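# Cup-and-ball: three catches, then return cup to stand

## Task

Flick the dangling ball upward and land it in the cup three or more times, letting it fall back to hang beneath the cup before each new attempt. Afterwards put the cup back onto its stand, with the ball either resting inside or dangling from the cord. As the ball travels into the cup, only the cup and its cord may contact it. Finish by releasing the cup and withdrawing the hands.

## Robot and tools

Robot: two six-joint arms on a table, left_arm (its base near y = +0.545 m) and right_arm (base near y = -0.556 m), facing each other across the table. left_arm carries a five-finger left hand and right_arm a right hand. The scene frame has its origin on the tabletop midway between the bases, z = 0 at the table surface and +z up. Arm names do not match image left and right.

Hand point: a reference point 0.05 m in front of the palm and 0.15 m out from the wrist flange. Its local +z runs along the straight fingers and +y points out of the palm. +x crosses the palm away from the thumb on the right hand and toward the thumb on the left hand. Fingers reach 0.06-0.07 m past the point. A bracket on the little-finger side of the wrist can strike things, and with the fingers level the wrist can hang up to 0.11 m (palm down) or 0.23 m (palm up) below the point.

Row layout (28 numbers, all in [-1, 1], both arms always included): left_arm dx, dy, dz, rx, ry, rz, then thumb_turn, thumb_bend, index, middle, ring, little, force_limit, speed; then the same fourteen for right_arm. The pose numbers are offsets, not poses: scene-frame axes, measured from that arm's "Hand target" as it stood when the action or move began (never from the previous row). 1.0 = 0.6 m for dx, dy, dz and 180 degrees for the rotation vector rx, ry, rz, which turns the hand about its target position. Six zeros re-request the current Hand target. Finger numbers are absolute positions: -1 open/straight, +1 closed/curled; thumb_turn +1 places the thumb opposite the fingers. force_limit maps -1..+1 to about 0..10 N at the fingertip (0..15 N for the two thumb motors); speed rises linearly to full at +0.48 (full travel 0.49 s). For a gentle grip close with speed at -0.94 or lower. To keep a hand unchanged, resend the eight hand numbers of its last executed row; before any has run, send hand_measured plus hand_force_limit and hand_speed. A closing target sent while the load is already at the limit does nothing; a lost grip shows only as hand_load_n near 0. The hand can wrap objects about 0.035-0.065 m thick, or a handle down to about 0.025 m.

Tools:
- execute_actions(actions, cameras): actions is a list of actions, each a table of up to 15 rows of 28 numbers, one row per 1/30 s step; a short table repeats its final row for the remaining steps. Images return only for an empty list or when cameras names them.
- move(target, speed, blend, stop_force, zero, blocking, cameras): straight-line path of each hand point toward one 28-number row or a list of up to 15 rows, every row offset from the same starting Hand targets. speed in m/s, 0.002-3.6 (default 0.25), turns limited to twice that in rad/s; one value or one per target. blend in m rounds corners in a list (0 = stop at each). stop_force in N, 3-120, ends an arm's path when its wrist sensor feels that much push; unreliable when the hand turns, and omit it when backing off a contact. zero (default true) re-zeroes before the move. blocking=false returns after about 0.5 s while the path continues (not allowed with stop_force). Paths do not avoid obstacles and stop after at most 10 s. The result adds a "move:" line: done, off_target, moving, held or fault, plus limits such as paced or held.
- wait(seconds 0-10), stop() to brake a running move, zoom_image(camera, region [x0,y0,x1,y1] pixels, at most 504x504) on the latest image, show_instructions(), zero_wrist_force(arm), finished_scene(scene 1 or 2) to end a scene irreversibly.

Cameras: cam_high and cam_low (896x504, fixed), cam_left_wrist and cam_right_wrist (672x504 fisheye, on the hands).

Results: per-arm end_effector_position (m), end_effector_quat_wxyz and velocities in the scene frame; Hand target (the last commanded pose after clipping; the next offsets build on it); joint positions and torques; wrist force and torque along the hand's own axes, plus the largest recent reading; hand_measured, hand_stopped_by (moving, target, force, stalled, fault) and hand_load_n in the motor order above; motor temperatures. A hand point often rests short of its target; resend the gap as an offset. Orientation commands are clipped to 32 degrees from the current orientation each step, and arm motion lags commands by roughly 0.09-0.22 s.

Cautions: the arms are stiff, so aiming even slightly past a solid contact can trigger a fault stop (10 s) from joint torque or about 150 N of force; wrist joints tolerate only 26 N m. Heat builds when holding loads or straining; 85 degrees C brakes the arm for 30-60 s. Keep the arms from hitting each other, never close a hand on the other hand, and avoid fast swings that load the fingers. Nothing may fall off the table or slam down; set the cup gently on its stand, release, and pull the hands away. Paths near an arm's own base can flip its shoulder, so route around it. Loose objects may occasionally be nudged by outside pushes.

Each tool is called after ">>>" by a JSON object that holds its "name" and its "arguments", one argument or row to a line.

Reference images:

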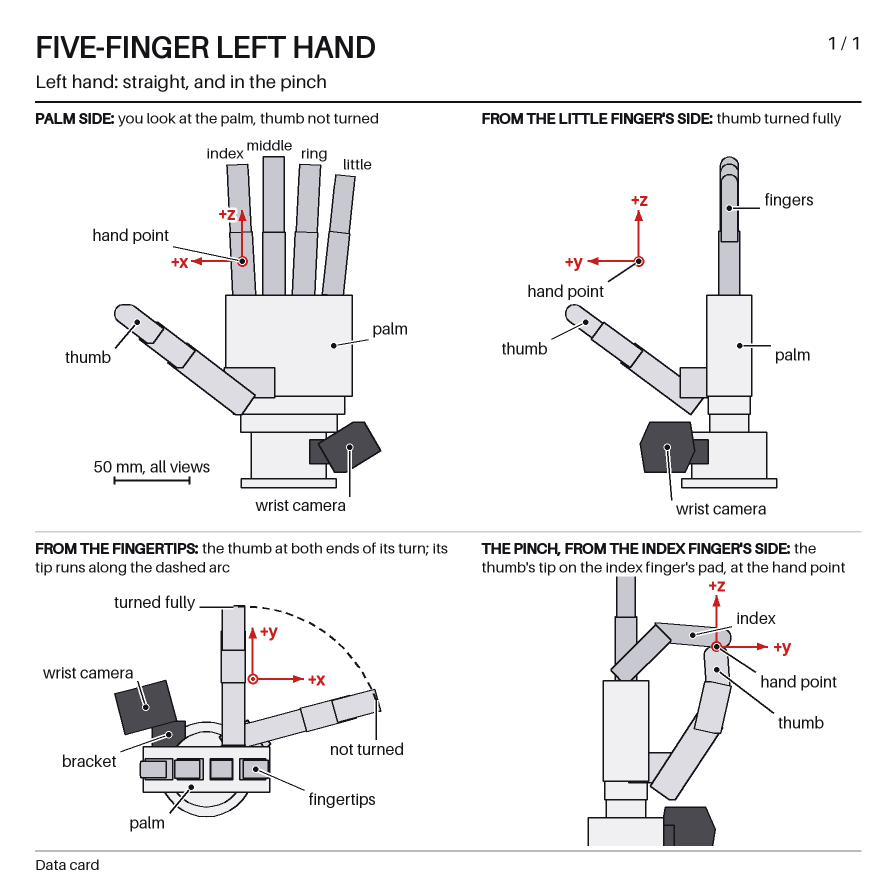

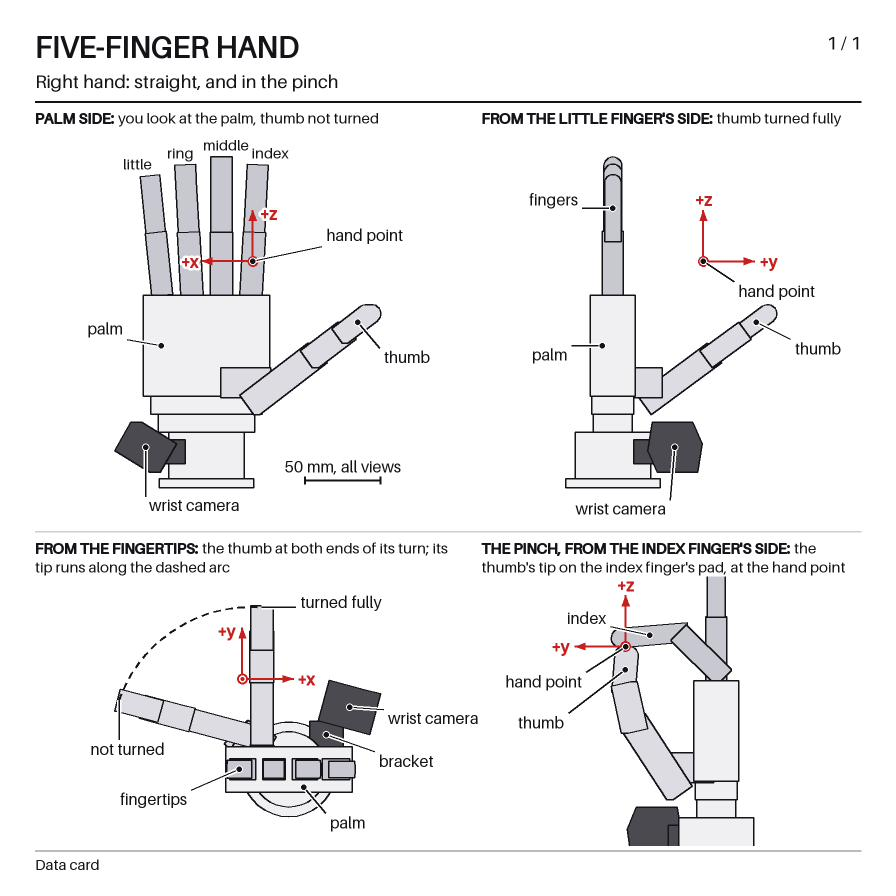

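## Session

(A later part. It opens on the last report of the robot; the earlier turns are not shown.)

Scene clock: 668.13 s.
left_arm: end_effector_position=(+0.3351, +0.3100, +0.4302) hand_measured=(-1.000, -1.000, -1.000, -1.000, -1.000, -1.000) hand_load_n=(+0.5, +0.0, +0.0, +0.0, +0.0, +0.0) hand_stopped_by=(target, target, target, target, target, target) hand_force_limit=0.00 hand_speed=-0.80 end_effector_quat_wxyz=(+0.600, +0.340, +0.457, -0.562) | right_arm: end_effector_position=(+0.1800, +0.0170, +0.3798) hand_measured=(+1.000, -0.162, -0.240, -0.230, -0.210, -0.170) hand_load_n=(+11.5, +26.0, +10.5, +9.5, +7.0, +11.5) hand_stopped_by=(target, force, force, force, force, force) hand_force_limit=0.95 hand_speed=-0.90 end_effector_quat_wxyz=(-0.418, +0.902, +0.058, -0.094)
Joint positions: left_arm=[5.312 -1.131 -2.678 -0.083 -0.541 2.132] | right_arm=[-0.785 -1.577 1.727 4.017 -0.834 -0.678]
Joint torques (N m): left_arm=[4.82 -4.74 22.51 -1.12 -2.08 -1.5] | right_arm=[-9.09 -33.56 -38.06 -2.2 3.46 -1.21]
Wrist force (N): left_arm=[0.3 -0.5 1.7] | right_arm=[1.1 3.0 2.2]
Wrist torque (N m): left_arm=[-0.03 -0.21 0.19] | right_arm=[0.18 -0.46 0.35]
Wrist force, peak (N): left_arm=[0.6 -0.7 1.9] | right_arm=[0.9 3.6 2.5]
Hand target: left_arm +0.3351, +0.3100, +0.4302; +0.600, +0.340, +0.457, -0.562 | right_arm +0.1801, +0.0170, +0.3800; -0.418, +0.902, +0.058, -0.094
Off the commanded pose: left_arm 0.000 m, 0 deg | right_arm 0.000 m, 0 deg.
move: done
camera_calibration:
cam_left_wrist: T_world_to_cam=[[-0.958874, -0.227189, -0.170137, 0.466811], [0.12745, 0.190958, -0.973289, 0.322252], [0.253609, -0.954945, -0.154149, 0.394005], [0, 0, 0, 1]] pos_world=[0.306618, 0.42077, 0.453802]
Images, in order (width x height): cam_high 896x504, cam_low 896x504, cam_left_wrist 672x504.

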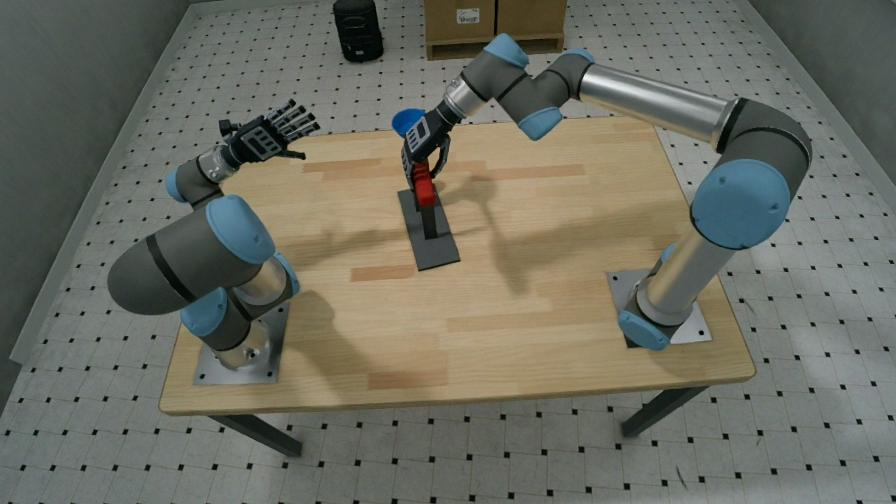

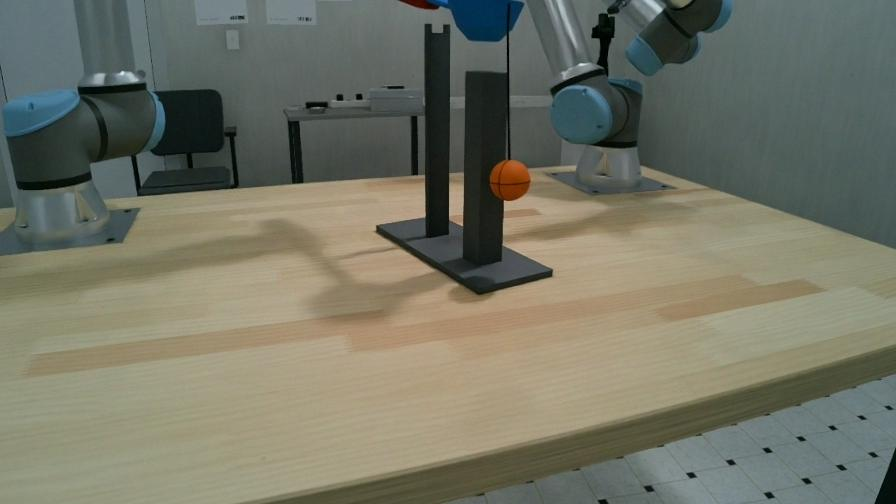

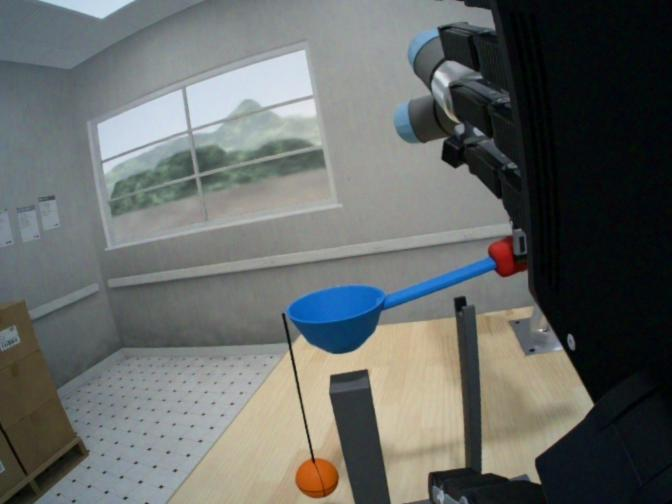

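>>> {"name": "move", "arguments": {
  "target": [0,0,0,0,0,0,-1,-1,-1,-1,-1,-1,0,-0.8, -0.0043,-0.0272,-0.0333,0,0,0.0278, 1,0.23,0.33,0.33,0.33,0.33,0.95,-0.9],
  "speed": 0.04,
  "cameras": ["cam_high","cam_low","cam_left_wrist"]
}}

>>> {"name": "zoom_image", "arguments": {
  "camera": "cam_left_wrist",
  "region": [290, 200, 530, 420]
}}

>>> {"name": "zoom_image", "arguments": {
  "camera": "cam_low",
  "region": [400, 0, 540, 140]
}}

>>> {"name": "zoom_image", "arguments": {
  "camera": "cam_high",
  "region": [360, 80, 500, 220]
}}

Scene clock: 672.27 s.
left_arm: end_effector_position=(+0.3351, +0.3100, +0.4302) hand_measured=(-1.000, -1.000, -1.000, -1.000, -1.000, -1.000) hand_load_n=(+0.0, +0.0, +0.0, +0.0, +0.0, +0.0) hand_stopped_by=(target, target, target, target, target, target) hand_force_limit=0.00 hand_speed=-0.80 end_effector_quat_wxyz=(+0.600, +0.340, +0.457, -0.562) | right_arm: end_effector_position=(+0.1775, +0.0006, +0.3599) hand_measured=(+1.000, -0.162, -0.240, -0.230, -0.210, -0.170) hand_load_n=(+11.5, +26.0, +10.5, +9.5, +7.0, +11.5) hand_stopped_by=(target, force, force, force, force, force) hand_force_limit=0.95 hand_speed=-0.90 end_effector_quat_wxyz=(-0.413, +0.898, +0.097, -0.113)
Joint positions: left_arm=[5.312 -1.131 -2.678 -0.083 -0.541 2.132] | right_arm=[-0.813 -1.591 1.77 4.084 -0.779 -0.817]
Joint torques (N m): left_arm=[6.16 -3.89 22.5 -1.22 -2.04 -1.58] | right_arm=[9.39 -22.51 -37.9 -5.28 -0.58 1.89]
Wrist force (N): left_arm=[0.4 -0.6 1.5] | right_arm=[1.3 3.2 1.7]
Wrist torque (N m): left_arm=[-0.04 -0.24 0.20] | right_arm=[0.25 -0.45 0.33]
Wrist force, peak (N): left_arm=[0.5 -0.7 2.0] | right_arm=[1.7 3.5 1.8]
Hand target: left_arm +0.3351, +0.3100, +0.4302; +0.600, +0.340, +0.457, -0.562 | right_arm +0.1775, +0.0007, +0.3600; -0.413, +0.898, +0.097, -0.112
Off the commanded pose: left_arm 0.000 m, 0 deg | right_arm 0.000 m, 0 deg.
move: done
camera_calibration:
cam_left_wrist: T_world_to_cam=[[-0.958874, -0.227189, -0.170137, 0.466811], [0.12745, 0.190958, -0.973289, 0.322252], [0.253609, -0.954945, -0.154149, 0.394005], [0, 0, 0, 1]] pos_world=[0.306618, 0.42077, 0.453802]
Images, in order (width x height): cam_high 896x504, cam_low 896x504, cam_left_wrist 672x504.

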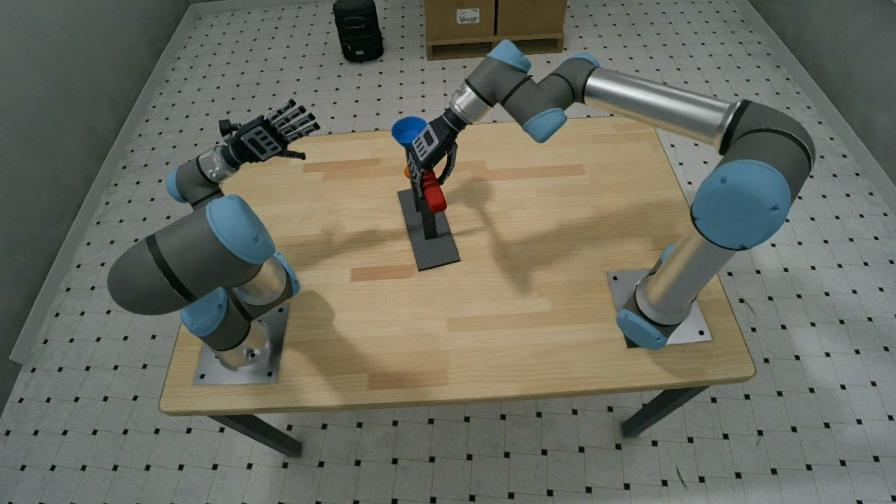

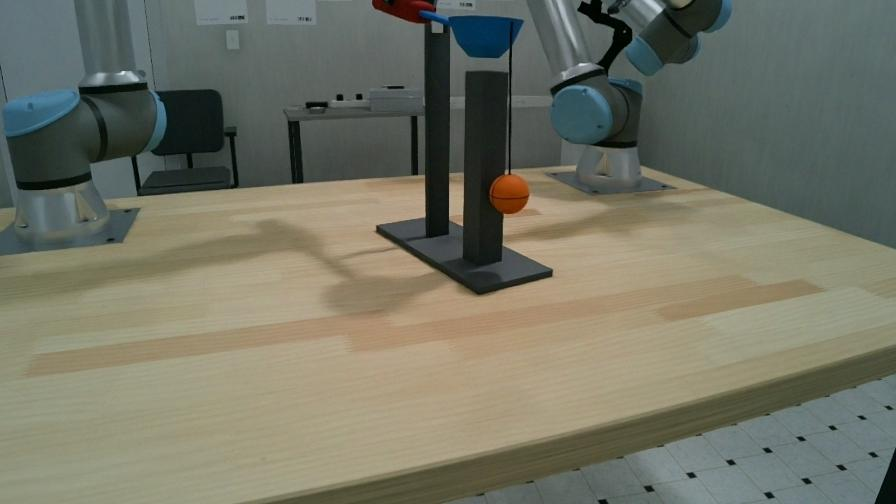

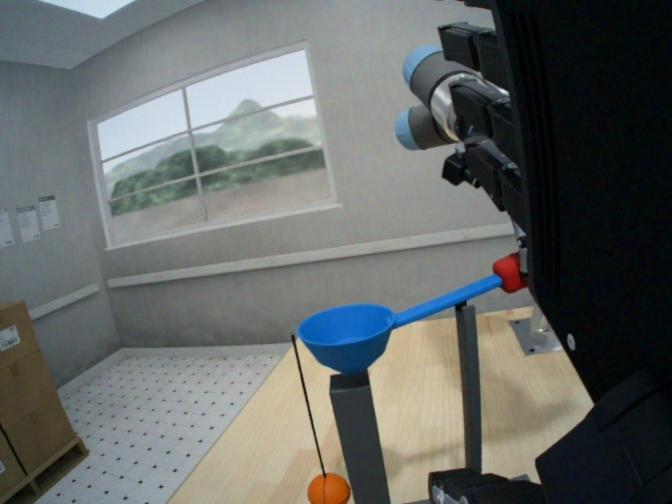

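Scaled by 2.100 from the camera's 672x504 image, which has a finer 960x720 frame.

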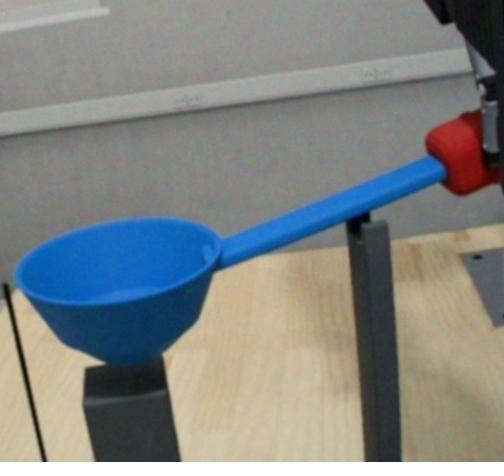

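Scaled by 3.600 from the camera's 896x504 image, which has a finer 1280x720 frame.

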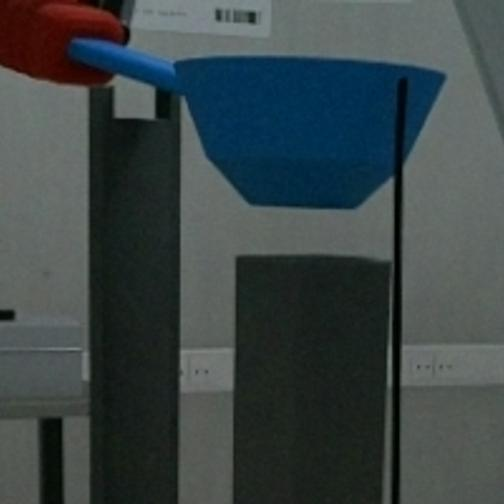

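Scaled by 3.600 from the camera's 896x504 image, which has a finer 1280x720 frame.

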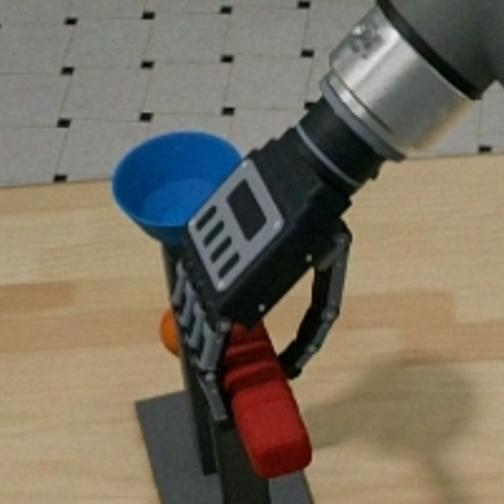

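>>> {"name": "move", "arguments": {
  "target": [0,0,0,0,0,0,-1,-1,-1,-1,-1,-1,0,-0.8, -0.0012,0.0403,0,0,0,-0.0306, 1,0.23,0.33,0.33,0.33,0.33,0.95,-0.9],
  "speed": 0.04,
  "cameras": ["cam_high","cam_low","cam_left_wrist"]
}}

>>> {"name": "zoom_image", "arguments": {
  "camera": "cam_left_wrist",
  "region": [290, 200, 530, 420]
}}

>>> {"name": "zoom_image", "arguments": {
  "camera": "cam_low",
  "region": [400, 0, 540, 140]
}}

Scene clock: 675.37 s.
left_arm: end_effector_position=(+0.3351, +0.3100, +0.4302) hand_measured=(-1.000, -1.000, -1.000, -1.000, -1.000, -1.000) hand_load_n=(+0.0, +0.0, +0.0, +0.0, +0.0, +0.0) hand_stopped_by=(target, target, target, target, target, target) hand_force_limit=0.00 hand_speed=-0.80 end_effector_quat_wxyz=(+0.600, +0.340, +0.457, -0.562) | right_arm: end_effector_position=(+0.1767, +0.0249, +0.3599) hand_measured=(+1.000, -0.162, -0.240, -0.230, -0.210, -0.170) hand_load_n=(+11.5, +26.0, +10.5, +9.5, +7.0, +11.5) hand_stopped_by=(target, force, force, force, force, force) hand_force_limit=0.95 hand_speed=-0.90 end_effector_quat_wxyz=(-0.418, +0.902, +0.054, -0.092)
Joint positions: left_arm=[5.312 -1.131 -2.678 -0.083 -0.541 2.132] | right_arm=[-0.768 -1.555 1.761 3.941 -0.848 -0.648]
Joint torques (N m): left_arm=[5.42 -4.94 23.39 -1.07 -2.12 -1.45] | right_arm=[-10.49 -36.75 -25.94 -0.95 3.24 -2.2]
Wrist force (N): left_arm=[0.6 -0.4 1.5] | right_arm=[1.0 3.4 1.7]
Wrist torque (N m): left_arm=[0.00 -0.25 0.19] | right_arm=[0.29 -0.42 0.52]
Wrist force, peak (N): left_arm=[0.6 -0.6 2.1] | right_arm=[1.4 3.2 2.1]
Hand target: left_arm +0.3351, +0.3100, +0.4302; +0.600, +0.340, +0.457, -0.562 | right_arm +0.1768, +0.0249, +0.3600; -0.418, +0.902, +0.054, -0.092
Off the commanded pose: left_arm 0.000 m, 0 deg | right_arm 0.000 m, 0 deg.
move: done
camera_calibration:
cam_left_wrist: T_world_to_cam=[[-0.958874, -0.227189, -0.170137, 0.466811], [0.12745, 0.190958, -0.973289, 0.322252], [0.253609, -0.954945, -0.154149, 0.394005], [0, 0, 0, 1]] pos_world=[0.306618, 0.42077, 0.453802]
Images, in order (width x height): cam_high 896x504, cam_low 896x504, cam_left_wrist 672x504.

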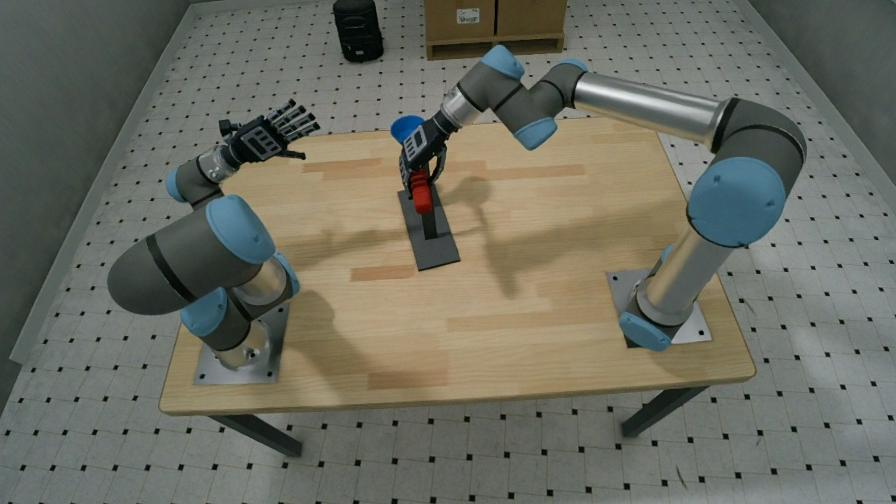

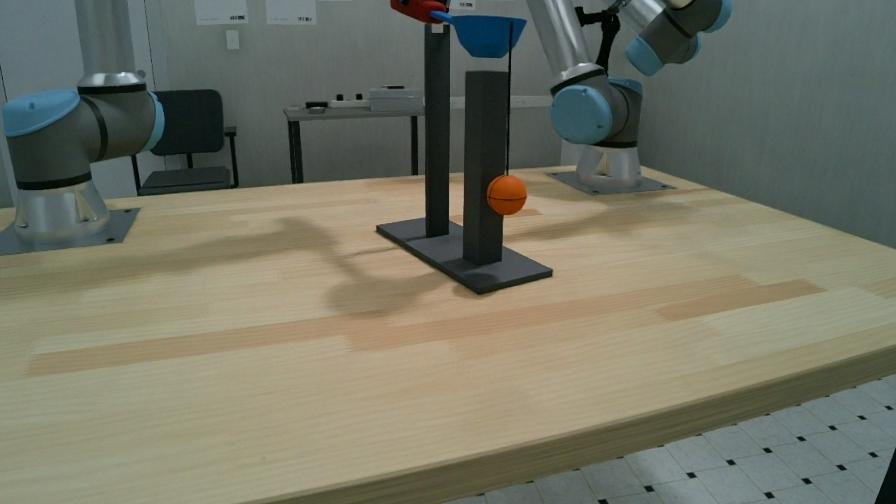

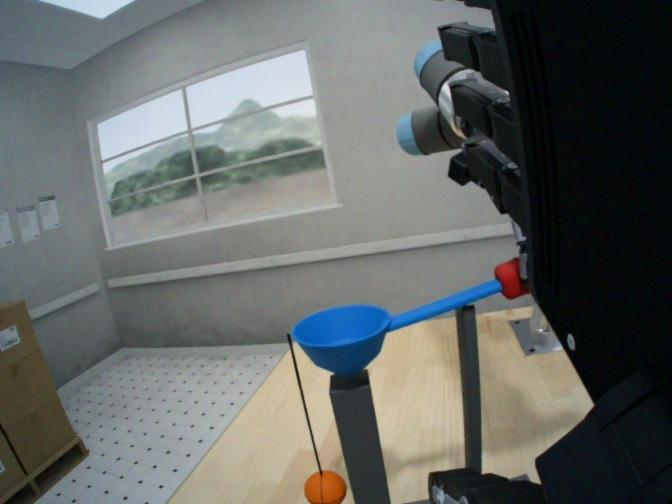

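Scaled by 2.100 from the camera's 672x504 image, which has a finer 960x720 frame.

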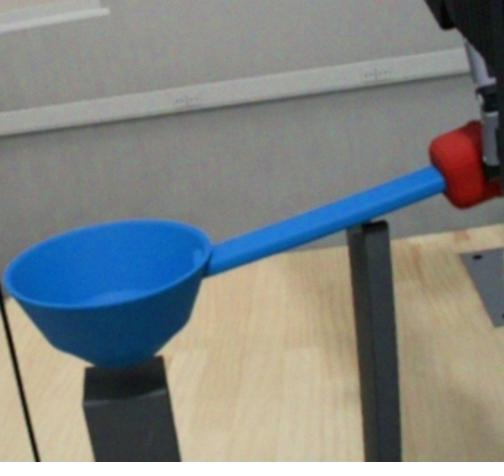

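Scaled by 3.600 from the camera's 896x504 image, which has a finer 1280x720 frame.

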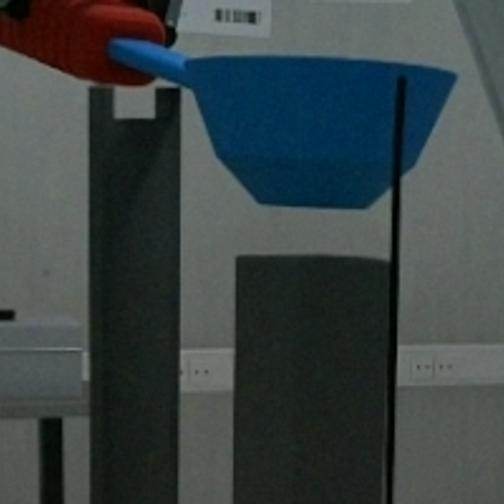

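>>> {"name": "move", "arguments": {
  "target": [0,0,0,0,0,0,-1,-1,-1,-1,-1,-1,0,-0.8, 0,-0.0025,-0.0217,0,0,0, 1,0.23,0.33,0.33,0.33,0.33,0.95,-0.9],
  "speed": 0.02,
  "stop_force": 4
}}

>>> {"name": "move", "arguments": {
  "target": [0,0,0,0,0,0,-1,-1,-1,-1,-1,-1,0,-0.8, 0,0,-0.017,0,0,0, 1,0.23,0.33,0.33,0.33,0.33,0.95,-0.9],
  "speed": 0.008,
  "stop_force": 3,
  "cameras": ["cam_low","cam_left_wrist"]
}}

>>> {"name": "zoom_image", "arguments": {
  "camera": "cam_left_wrist",
  "region": [290, 200, 530, 420]
}}

>>> {"name": "zoom_image", "arguments": {
  "camera": "cam_low",
  "region": [400, 0, 540, 140]
}}

Scene clock: 677.93 s.
left_arm: end_effector_position=(+0.3351, +0.3100, +0.4302) hand_measured=(-1.000, -1.000, -1.000, -1.000, -1.000, -1.000) hand_load_n=(+0.0, +0.0, +0.0, +0.0, +0.0, +0.0) hand_stopped_by=(target, target, target, target, target, target) hand_force_limit=0.00 hand_speed=-0.80 end_effector_quat_wxyz=(+0.600, +0.340, +0.457, -0.562) | right_arm: end_effector_position=(+0.1767, +0.0243, +0.3554) hand_measured=(+1.000, -0.162, -0.240, -0.230, -0.210, -0.170) hand_load_n=(+12.0, +25.0, +10.5, +9.5, +6.5, +11.5) hand_stopped_by=(target, force, force, force, force, force) hand_force_limit=0.95 hand_speed=-0.90 end_effector_quat_wxyz=(-0.418, +0.902, +0.054, -0.092)
Joint positions: left_arm=[5.312 -1.131 -2.678 -0.083 -0.541 2.132] | right_arm=[-0.769 -1.554 1.772 3.929 -0.848 -0.649]
Joint torques (N m): left_arm=[5.27 -4.89 23.59 -1.06 -2.16 -1.63] | right_arm=[10.34 -35.08 -35.42 -3.68 -1.25 2.2]
Wrist force (N): left_arm=[0.4 -0.7 1.5] | right_arm=[1.6 -0.9 -0.6]
Wrist torque (N m): left_arm=[-0.05 -0.23 0.20] | right_arm=[0.15 -0.16 0.10]
Wrist force, peak (N): left_arm=[0.6 -0.5 2.0] | right_arm=[-0.1 -3.9 -1.7]
Hand target: left_arm +0.3351, +0.3100, +0.4302; +0.600, +0.340, +0.457, -0.562 | right_arm +0.1767, +0.0243, +0.3554; -0.418, +0.902, +0.054, -0.092 (not the last commanded pose)
Off the commanded pose: left_arm 0.000 m, 0 deg | right_arm 0.008 m, 0 deg.
move: contact (right_arm)

Scene clock: 679.10 s.
left_arm: end_effector_position=(+0.3351, +0.3100, +0.4302) hand_measured=(-1.000, -1.000, -1.000, -1.000, -1.000, -1.000) hand_load_n=(+0.0, +0.0, +0.0, +0.0, +0.0, +0.0) hand_stopped_by=(target, target, target, target, target, target) hand_force_limit=0.00 hand_speed=-0.80 end_effector_quat_wxyz=(+0.600, +0.340, +0.457, -0.562) | right_arm: end_effector_position=(+0.1767, +0.0243, +0.3546) hand_measured=(+1.000, -0.162, -0.240, -0.230, -0.210, -0.170) hand_load_n=(+12.5, +24.0, +10.5, +9.0, +6.5, +11.5) hand_stopped_by=(target, force, force, force, force, force) hand_force_limit=0.95 hand_speed=-0.90 end_effector_quat_wxyz=(-0.418, +0.902, +0.054, -0.092)
Joint positions: left_arm=[5.312 -1.131 -2.678 -0.083 -0.541 2.132] | right_arm=[-0.769 -1.554 1.774 3.927 -0.848 -0.649]
Joint torques (N m): left_arm=[5.21 -4.87 23.05 -0.89 -2.02 -1.44] | right_arm=[9.21 -32.9 -34.32 0.57 -1.32 2.07]
Wrist force (N): left_arm=[0.5 -0.7 1.7] | right_arm=[1.2 -2.9 -2.0]
Wrist torque (N m): left_arm=[-0.05 -0.23 0.20] | right_arm=[0.14 0.01 -0.13]
Wrist force, peak (N): left_arm=[0.8 -0.7 1.9] | right_arm=[0.0 -5.1 -2.9]
Hand target: left_arm +0.3351, +0.3100, +0.4302; +0.600, +0.340, +0.457, -0.562 | right_arm +0.1767, +0.0243, +0.3546; -0.418, +0.902, +0.054, -0.092 (not the last commanded pose)
Off the commanded pose: left_arm 0.000 m, 0 deg | right_arm 0.009 m, 0 deg.
move: contact (right_arm)
camera_calibration:
cam_left_wrist: T_world_to_cam=[[-0.958874, -0.227189, -0.170137, 0.466811], [0.12745, 0.190958, -0.973289, 0.322252], [0.253609, -0.954945, -0.154149, 0.394005], [0, 0, 0, 1]] pos_world=[0.306618, 0.42077, 0.453802]
Images, in order (width x height): cam_low 896x504, cam_left_wrist 672x504.

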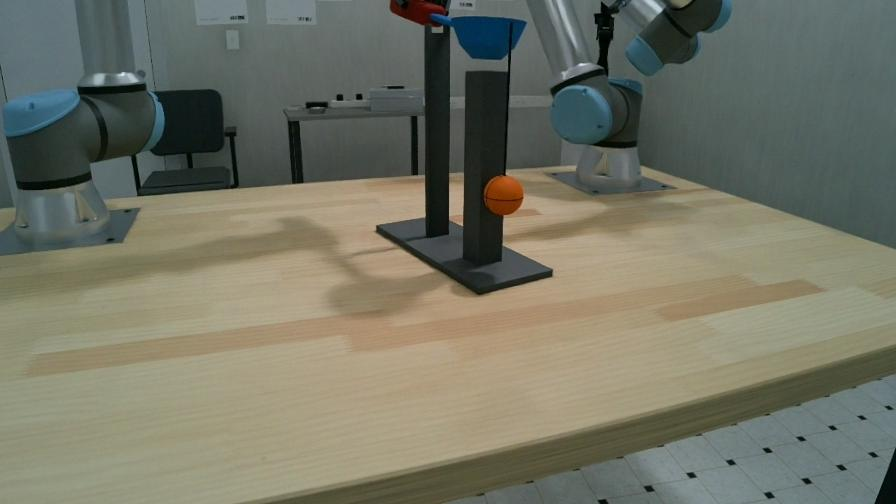

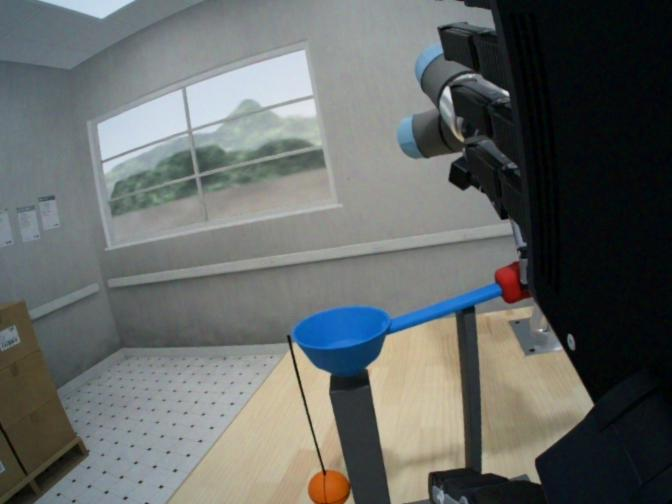

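Scaled by 2.100 from the camera's 672x504 image, which has a finer 960x720 frame.

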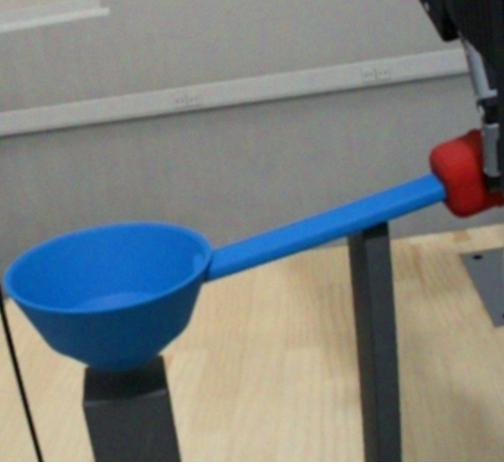

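Scaled by 3.600 from the camera's 896x504 image, which has a finer 1280x720 frame.

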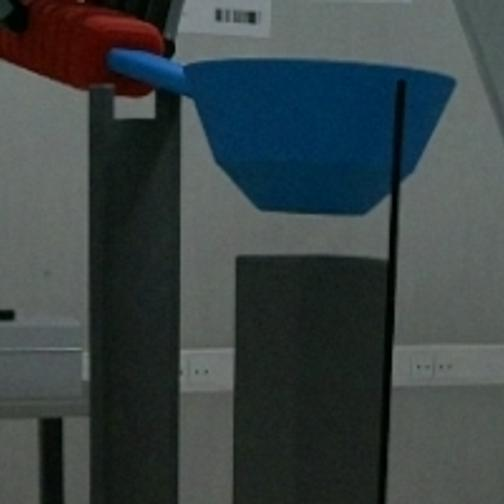

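>>> {"name": "zoom_image", "arguments": {
  "camera": "cam_low",
  "region": [405, 0, 475, 60]
}}

>>> {"name": "zoom_image", "arguments": {
  "camera": "cam_left_wrist",
  "region": [430, 270, 520, 340]
}}

Scaled by 7.200 from the camera's 896x504 image, which has a finer 1280x720 frame.

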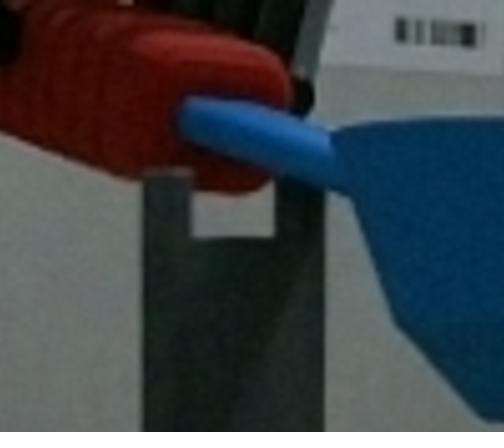

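Scaled by 5.600 from the camera's 672x504 image, which has a finer 960x720 frame.

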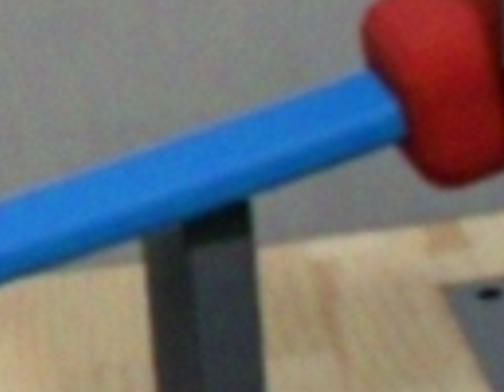

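>>> {"name": "move", "arguments": {
  "target": [
    [0,0,0,0,0,0,-1,-1,-1,-1,-1,-1,0,-0.8, 0,0,0.01,0,0,0, 1,0.23,0.33,0.33,0.33,0.33,0.95,-0.9],
    [0,0,0,0,0,0,-1,-1,-1,-1,-1,-1,0,-0.8, 0.0025,-0.0208,0.01,0,0,0.0178, 1,0.23,0.33,0.33,0.33,0.33,0.95,-0.9]
  ],
  "speed": 0.03,
  "cameras": ["cam_low","cam_left_wrist"]
}}

>>> {"name": "zoom_image", "arguments": {
  "camera": "cam_low",
  "region": [405, 0, 475, 60]
}}

>>> {"name": "zoom_image", "arguments": {
  "camera": "cam_left_wrist",
  "region": [430, 270, 520, 340]
}}

Scene clock: 694.17 s.
left_arm: end_effector_position=(+0.3351, +0.3100, +0.4302) hand_measured=(-1.000, -1.000, -1.000, -1.000, -1.000, -1.000) hand_load_n=(+0.0, +0.0, +0.0, +0.0, +0.0, +0.0) hand_stopped_by=(target, target, target, target, target, target) hand_force_limit=0.00 hand_speed=-0.80 end_effector_quat_wxyz=(+0.600, +0.340, +0.457, -0.562) | right_arm: end_effector_position=(+0.1783, +0.0117, +0.3607) hand_measured=(+1.000, -0.162, -0.240, -0.230, -0.210, -0.170) hand_load_n=(+11.5, +26.5, +10.5, +9.5, +7.0, +11.5) hand_stopped_by=(target, force, force, force, force, force) hand_force_limit=0.95 hand_speed=-0.90 end_effector_quat_wxyz=(-0.416, +0.900, +0.079, -0.104) end_effector_velocity=(+0.000, +0.001, +0.001) end_effector_angular_velocity=(+0.002, -0.003, -0.003)
Joint positions: left_arm=[5.312 -1.131 -2.678 -0.083 -0.541 2.132] | right_arm=[-0.794 -1.573 1.763 4.021 -0.806 -0.745]
Joint velocities: left_arm=[within noise] | right_arm=[0.001 0.001 -0.001 -0.006 -0.003 0.005]
Joint torques (N m): left_arm=[5.89 -4.46 22.61 -1.11 -2.1 -1.38] | right_arm=[9.34 -18.91 -21.75 -5.45 -0.82 1.89]
Wrist force (N): left_arm=[0.5 -0.7 1.9] | right_arm=[1.0 2.8 2.0]
Wrist torque (N m): left_arm=[-0.07 -0.23 0.20] | right_arm=[0.18 -0.42 0.36]
Wrist force, peak (N): left_arm=[0.4 -0.6 2.2] | right_arm=[1.2 -3.3 -2.4]
Hand target: left_arm +0.3351, +0.3100, +0.4302; +0.600, +0.340, +0.457, -0.562 | right_arm +0.1782, +0.0118, +0.3606; -0.416, +0.900, +0.079, -0.104
Off the commanded pose: left_arm 0.000 m, 0 deg | right_arm 0.000 m, 0 deg.
move: done
camera_calibration:
cam_left_wrist: T_world_to_cam=[[-0.958874, -0.227189, -0.170137, 0.466811], [0.12745, 0.190958, -0.973289, 0.322252], [0.253609, -0.954945, -0.154149, 0.394005], [0, 0, 0, 1]] pos_world=[0.306618, 0.42077, 0.453802]
Images, in order (width x height): cam_low 896x504, cam_left_wrist 672x504.

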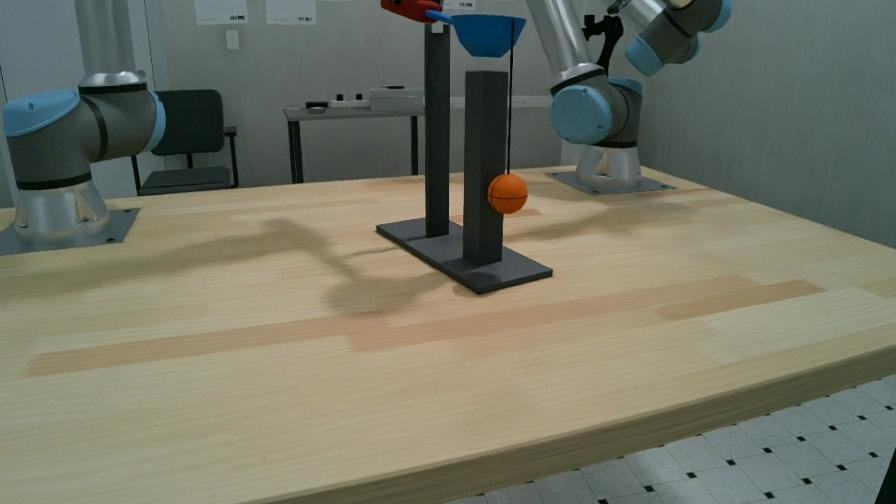

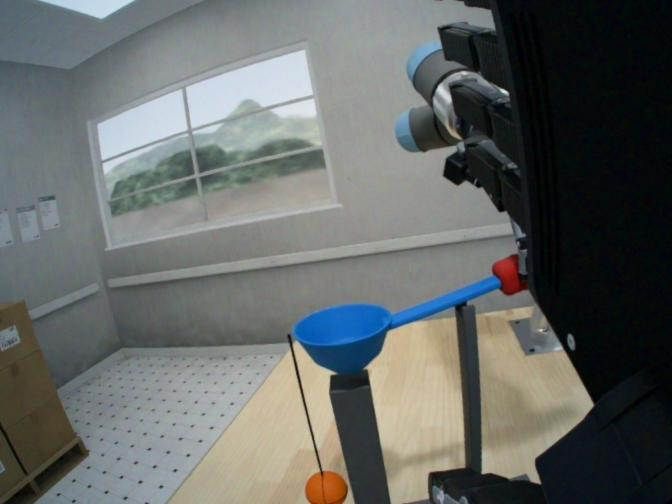

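Scaled by 7.200 from the camera's 896x504 image, which has a finer 1280x720 frame.

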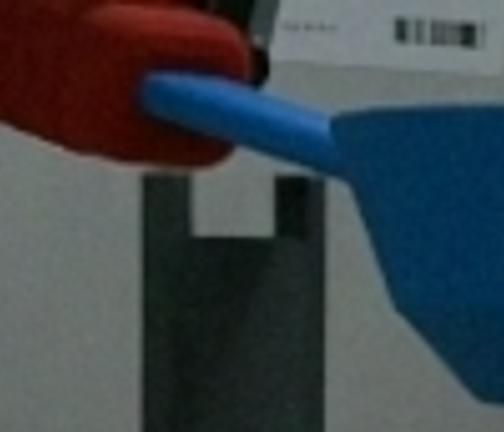

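Scaled by 5.600 from the camera's 672x504 image, which has a finer 960x720 frame.

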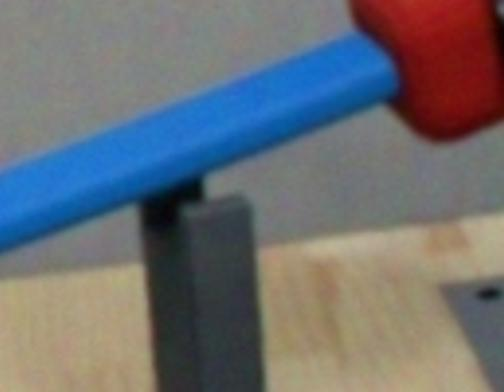

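>>> {"name": "move", "arguments": {
  "target": [0,0,0,0,0,0,-1,-1,-1,-1,-1,-1,0,-0.8, 0,0,-0.035,0,0,0, 1,0.23,0.33,0.33,0.33,0.33,0.95,-0.9],
  "speed": 0.01,
  "stop_force": 3,
  "cameras": ["cam_low","cam_left_wrist"]
}}

>>> {"name": "zoom_image", "arguments": {
  "camera": "cam_low",
  "region": [405, 0, 475, 60]
}}

>>> {"name": "zoom_image", "arguments": {
  "camera": "cam_left_wrist",
  "region": [430, 270, 520, 340]
}}

Scene clock: 701.93 s.
left_arm: end_effector_position=(+0.3351, +0.3100, +0.4302) hand_measured=(-1.000, -1.000, -1.000, -1.000, -1.000, -1.000) hand_load_n=(+0.0, +0.0, +0.0, -0.5, +0.0, +0.5) hand_stopped_by=(target, target, target, target, target, target) hand_force_limit=0.00 hand_speed=-0.80 end_effector_quat_wxyz=(+0.600, +0.340, +0.457, -0.562) | right_arm: end_effector_position=(+0.1783, +0.0118, +0.3562) hand_measured=(+1.000, -0.162, -0.240, -0.230, -0.210, -0.170) hand_load_n=(+12.0, +25.0, +10.5, +9.0, +6.5, +11.0) hand_stopped_by=(target, force, force, force, force, force) hand_force_limit=0.95 hand_speed=-0.90 end_effector_quat_wxyz=(-0.416, +0.900, +0.080, -0.104)
Joint positions: left_arm=[5.312 -1.131 -2.678 -0.083 -0.541 2.132] | right_arm=[-0.794 -1.571 1.773 4.009 -0.806 -0.745]
Joint torques (N m): left_arm=[5.84 -4.4 22.56 -1.14 -2.16 -1.32] | right_arm=[11.32 -35.14 -37.43 -0.37 -0.74 -1.24]
Wrist force (N): left_arm=[0.6 -0.7 1.6] | right_arm=[1.6 1.1 0.5]
Wrist torque (N m): left_arm=[-0.05 -0.25 0.20] | right_arm=[0.21 -0.21 0.14]
Wrist force, peak (N): left_arm=[0.9 -0.6 1.9] | right_arm=[1.1 3.3 2.3]
Hand target: left_arm +0.3351, +0.3100, +0.4302; +0.600, +0.340, +0.457, -0.562 | right_arm +0.1783, +0.0118, +0.3562; -0.416, +0.900, +0.080, -0.104 (not the last commanded pose)
Off the commanded pose: left_arm 0.000 m, 0 deg | right_arm 0.017 m, 0 deg.
move: contact (right_arm)
camera_calibration:
cam_left_wrist: T_world_to_cam=[[-0.958874, -0.227189, -0.170137, 0.466811], [0.12745, 0.190958, -0.973289, 0.322252], [0.253609, -0.954945, -0.154149, 0.394005], [0, 0, 0, 1]] pos_world=[0.306618, 0.42077, 0.453802]
Images, in order (width x height): cam_low 896x504, cam_left_wrist 672x504.

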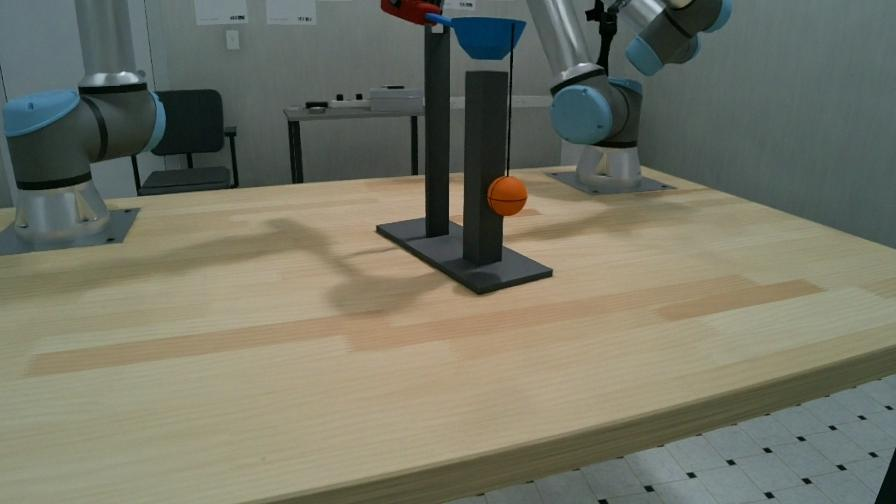

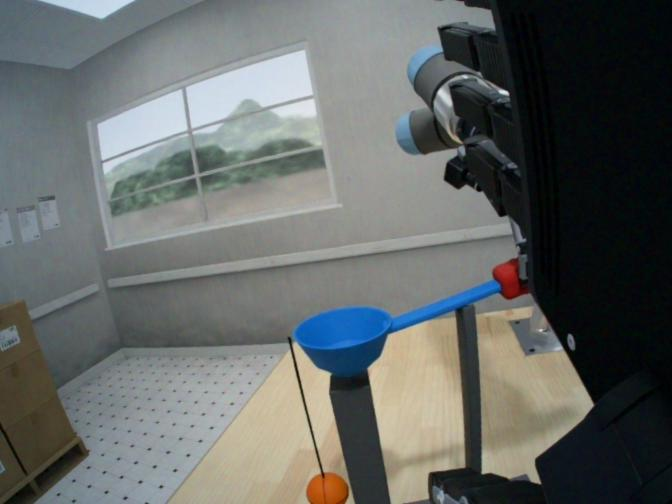

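Scaled by 7.200 from the camera's 896x504 image, which has a finer 1280x720 frame.

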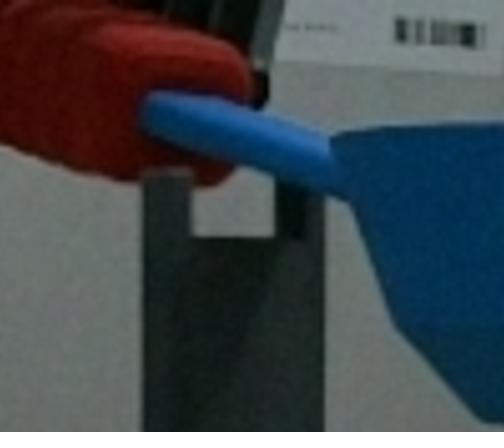

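Scaled by 5.600 from the camera's 672x504 image, which has a finer 960x720 frame.

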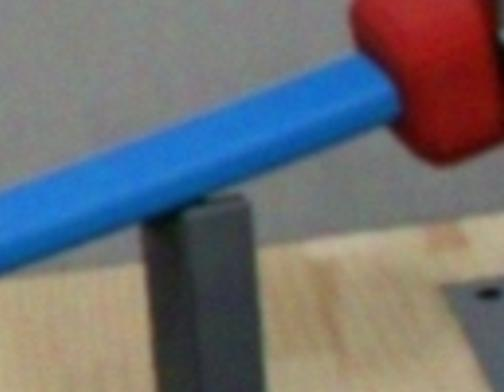

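>>> {"name": "execute_actions", "arguments": {
  "actions": [],
  "cameras": ["all"]
}}

Scene clock: 708.23 s.
left_arm: end_effector_position=(+0.3351, +0.3100, +0.4302) hand_measured=(-1.000, -1.000, -1.000, -1.000, -1.000, -1.000) hand_load_n=(+0.0, +0.0, +0.0, +0.0, +0.0, +0.0) hand_stopped_by=(target, target, target, target, target, target) hand_force_limit=0.00 hand_speed=-0.80 end_effector_quat_wxyz=(+0.600, +0.340, +0.457, -0.562) | right_arm: end_effector_position=(+0.1783, +0.0118, +0.3562) hand_measured=(+1.000, -0.162, -0.240, -0.230, -0.210, -0.170) hand_load_n=(+12.0, +25.5, +10.5, +9.5, +6.5, +11.0) hand_stopped_by=(target, force, force, force, force, force) hand_force_limit=0.95 hand_speed=-0.90 end_effector_quat_wxyz=(-0.416, +0.900, +0.080, -0.104)
Joint positions: left_arm=[5.312 -1.131 -2.678 -0.083 -0.541 2.132] | right_arm=[-0.794 -1.571 1.773 4.009 -0.806 -0.745]
Joint velocities: within noise
Joint torques (N m): left_arm=[6.02 -4.63 22.97 -1.11 -2.25 -1.31] | right_arm=[10.78 -34.87 -36.12 -0.37 -0.85 -1.2]
Motor temperatures (°C): left_arm=[28 28 30 33 34 33] | right_arm=[31 32 31 41 36 38]
Wrist force (N): left_arm=[0.5 -0.7 1.7] | right_arm=[1.7 1.2 0.7]
Wrist torque (N m): left_arm=[-0.06 -0.24 0.20] | right_arm=[0.21 -0.24 0.14]
Wrist force, peak (N): left_arm=[0.6 -0.5 2.0] | right_arm=[2.1 0.9 0.7]
Hand target: left_arm +0.3351, +0.3100, +0.4302; +0.600, +0.340, +0.457, -0.562 | right_arm +0.1783, +0.0118, +0.3562; -0.416, +0.900, +0.080, -0.104 (not the last commanded pose)
Off the commanded pose: left_arm 0.000 m, 0 deg | right_arm 0.017 m, 0 deg.
camera_calibration:
cam_left_wrist: T_world_to_cam=[[-0.958874, -0.227189, -0.170137, 0.466811], [0.12745, 0.190958, -0.973289, 0.322252], [0.253609, -0.954945, -0.154149, 0.394005], [0, 0, 0, 1]] pos_world=[0.306618, 0.42077, 0.453802]
cam_right_wrist: T_world_to_cam=[[0.250905, -0.587075, -0.769669, 0.236638], [-0.699592, -0.659509, 0.274989, 0.0411643], [-0.669042, 0.469458, -0.576187, 0.430117], [0, 0, 0, 1]] pos_world=[0.257191, -0.0358495, 0.418641]

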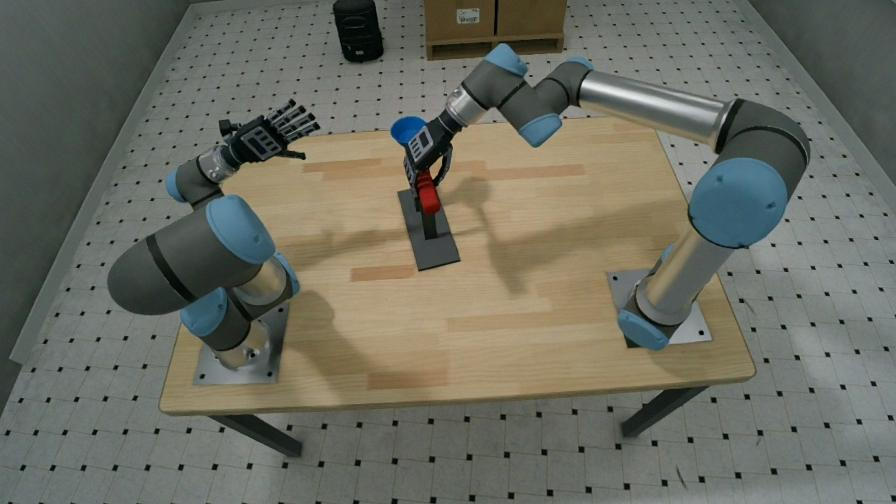

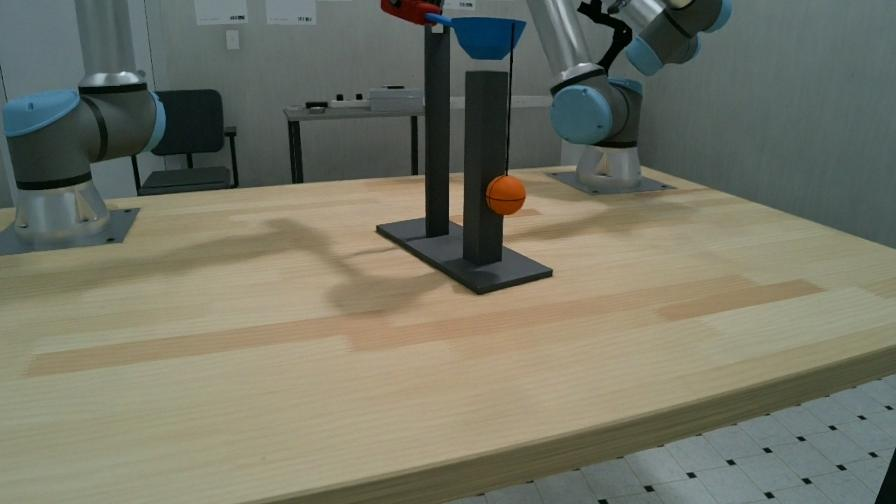

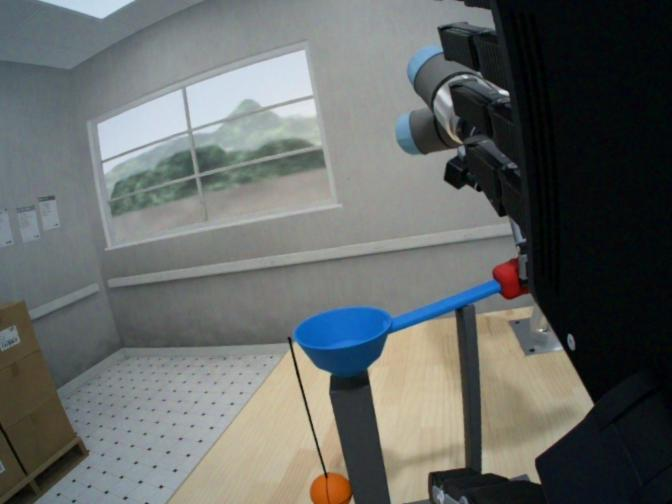

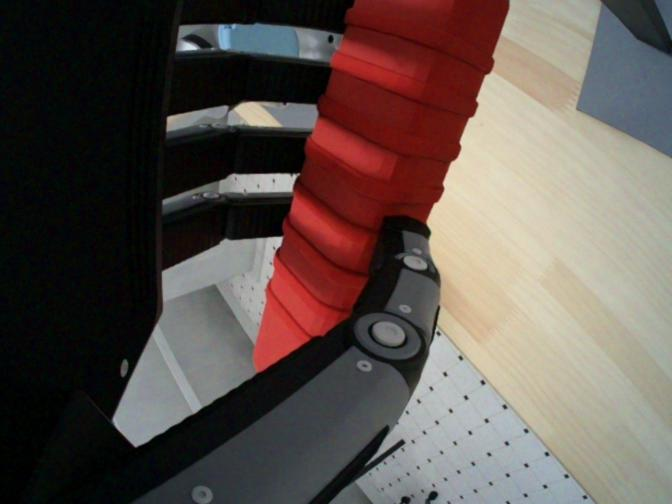

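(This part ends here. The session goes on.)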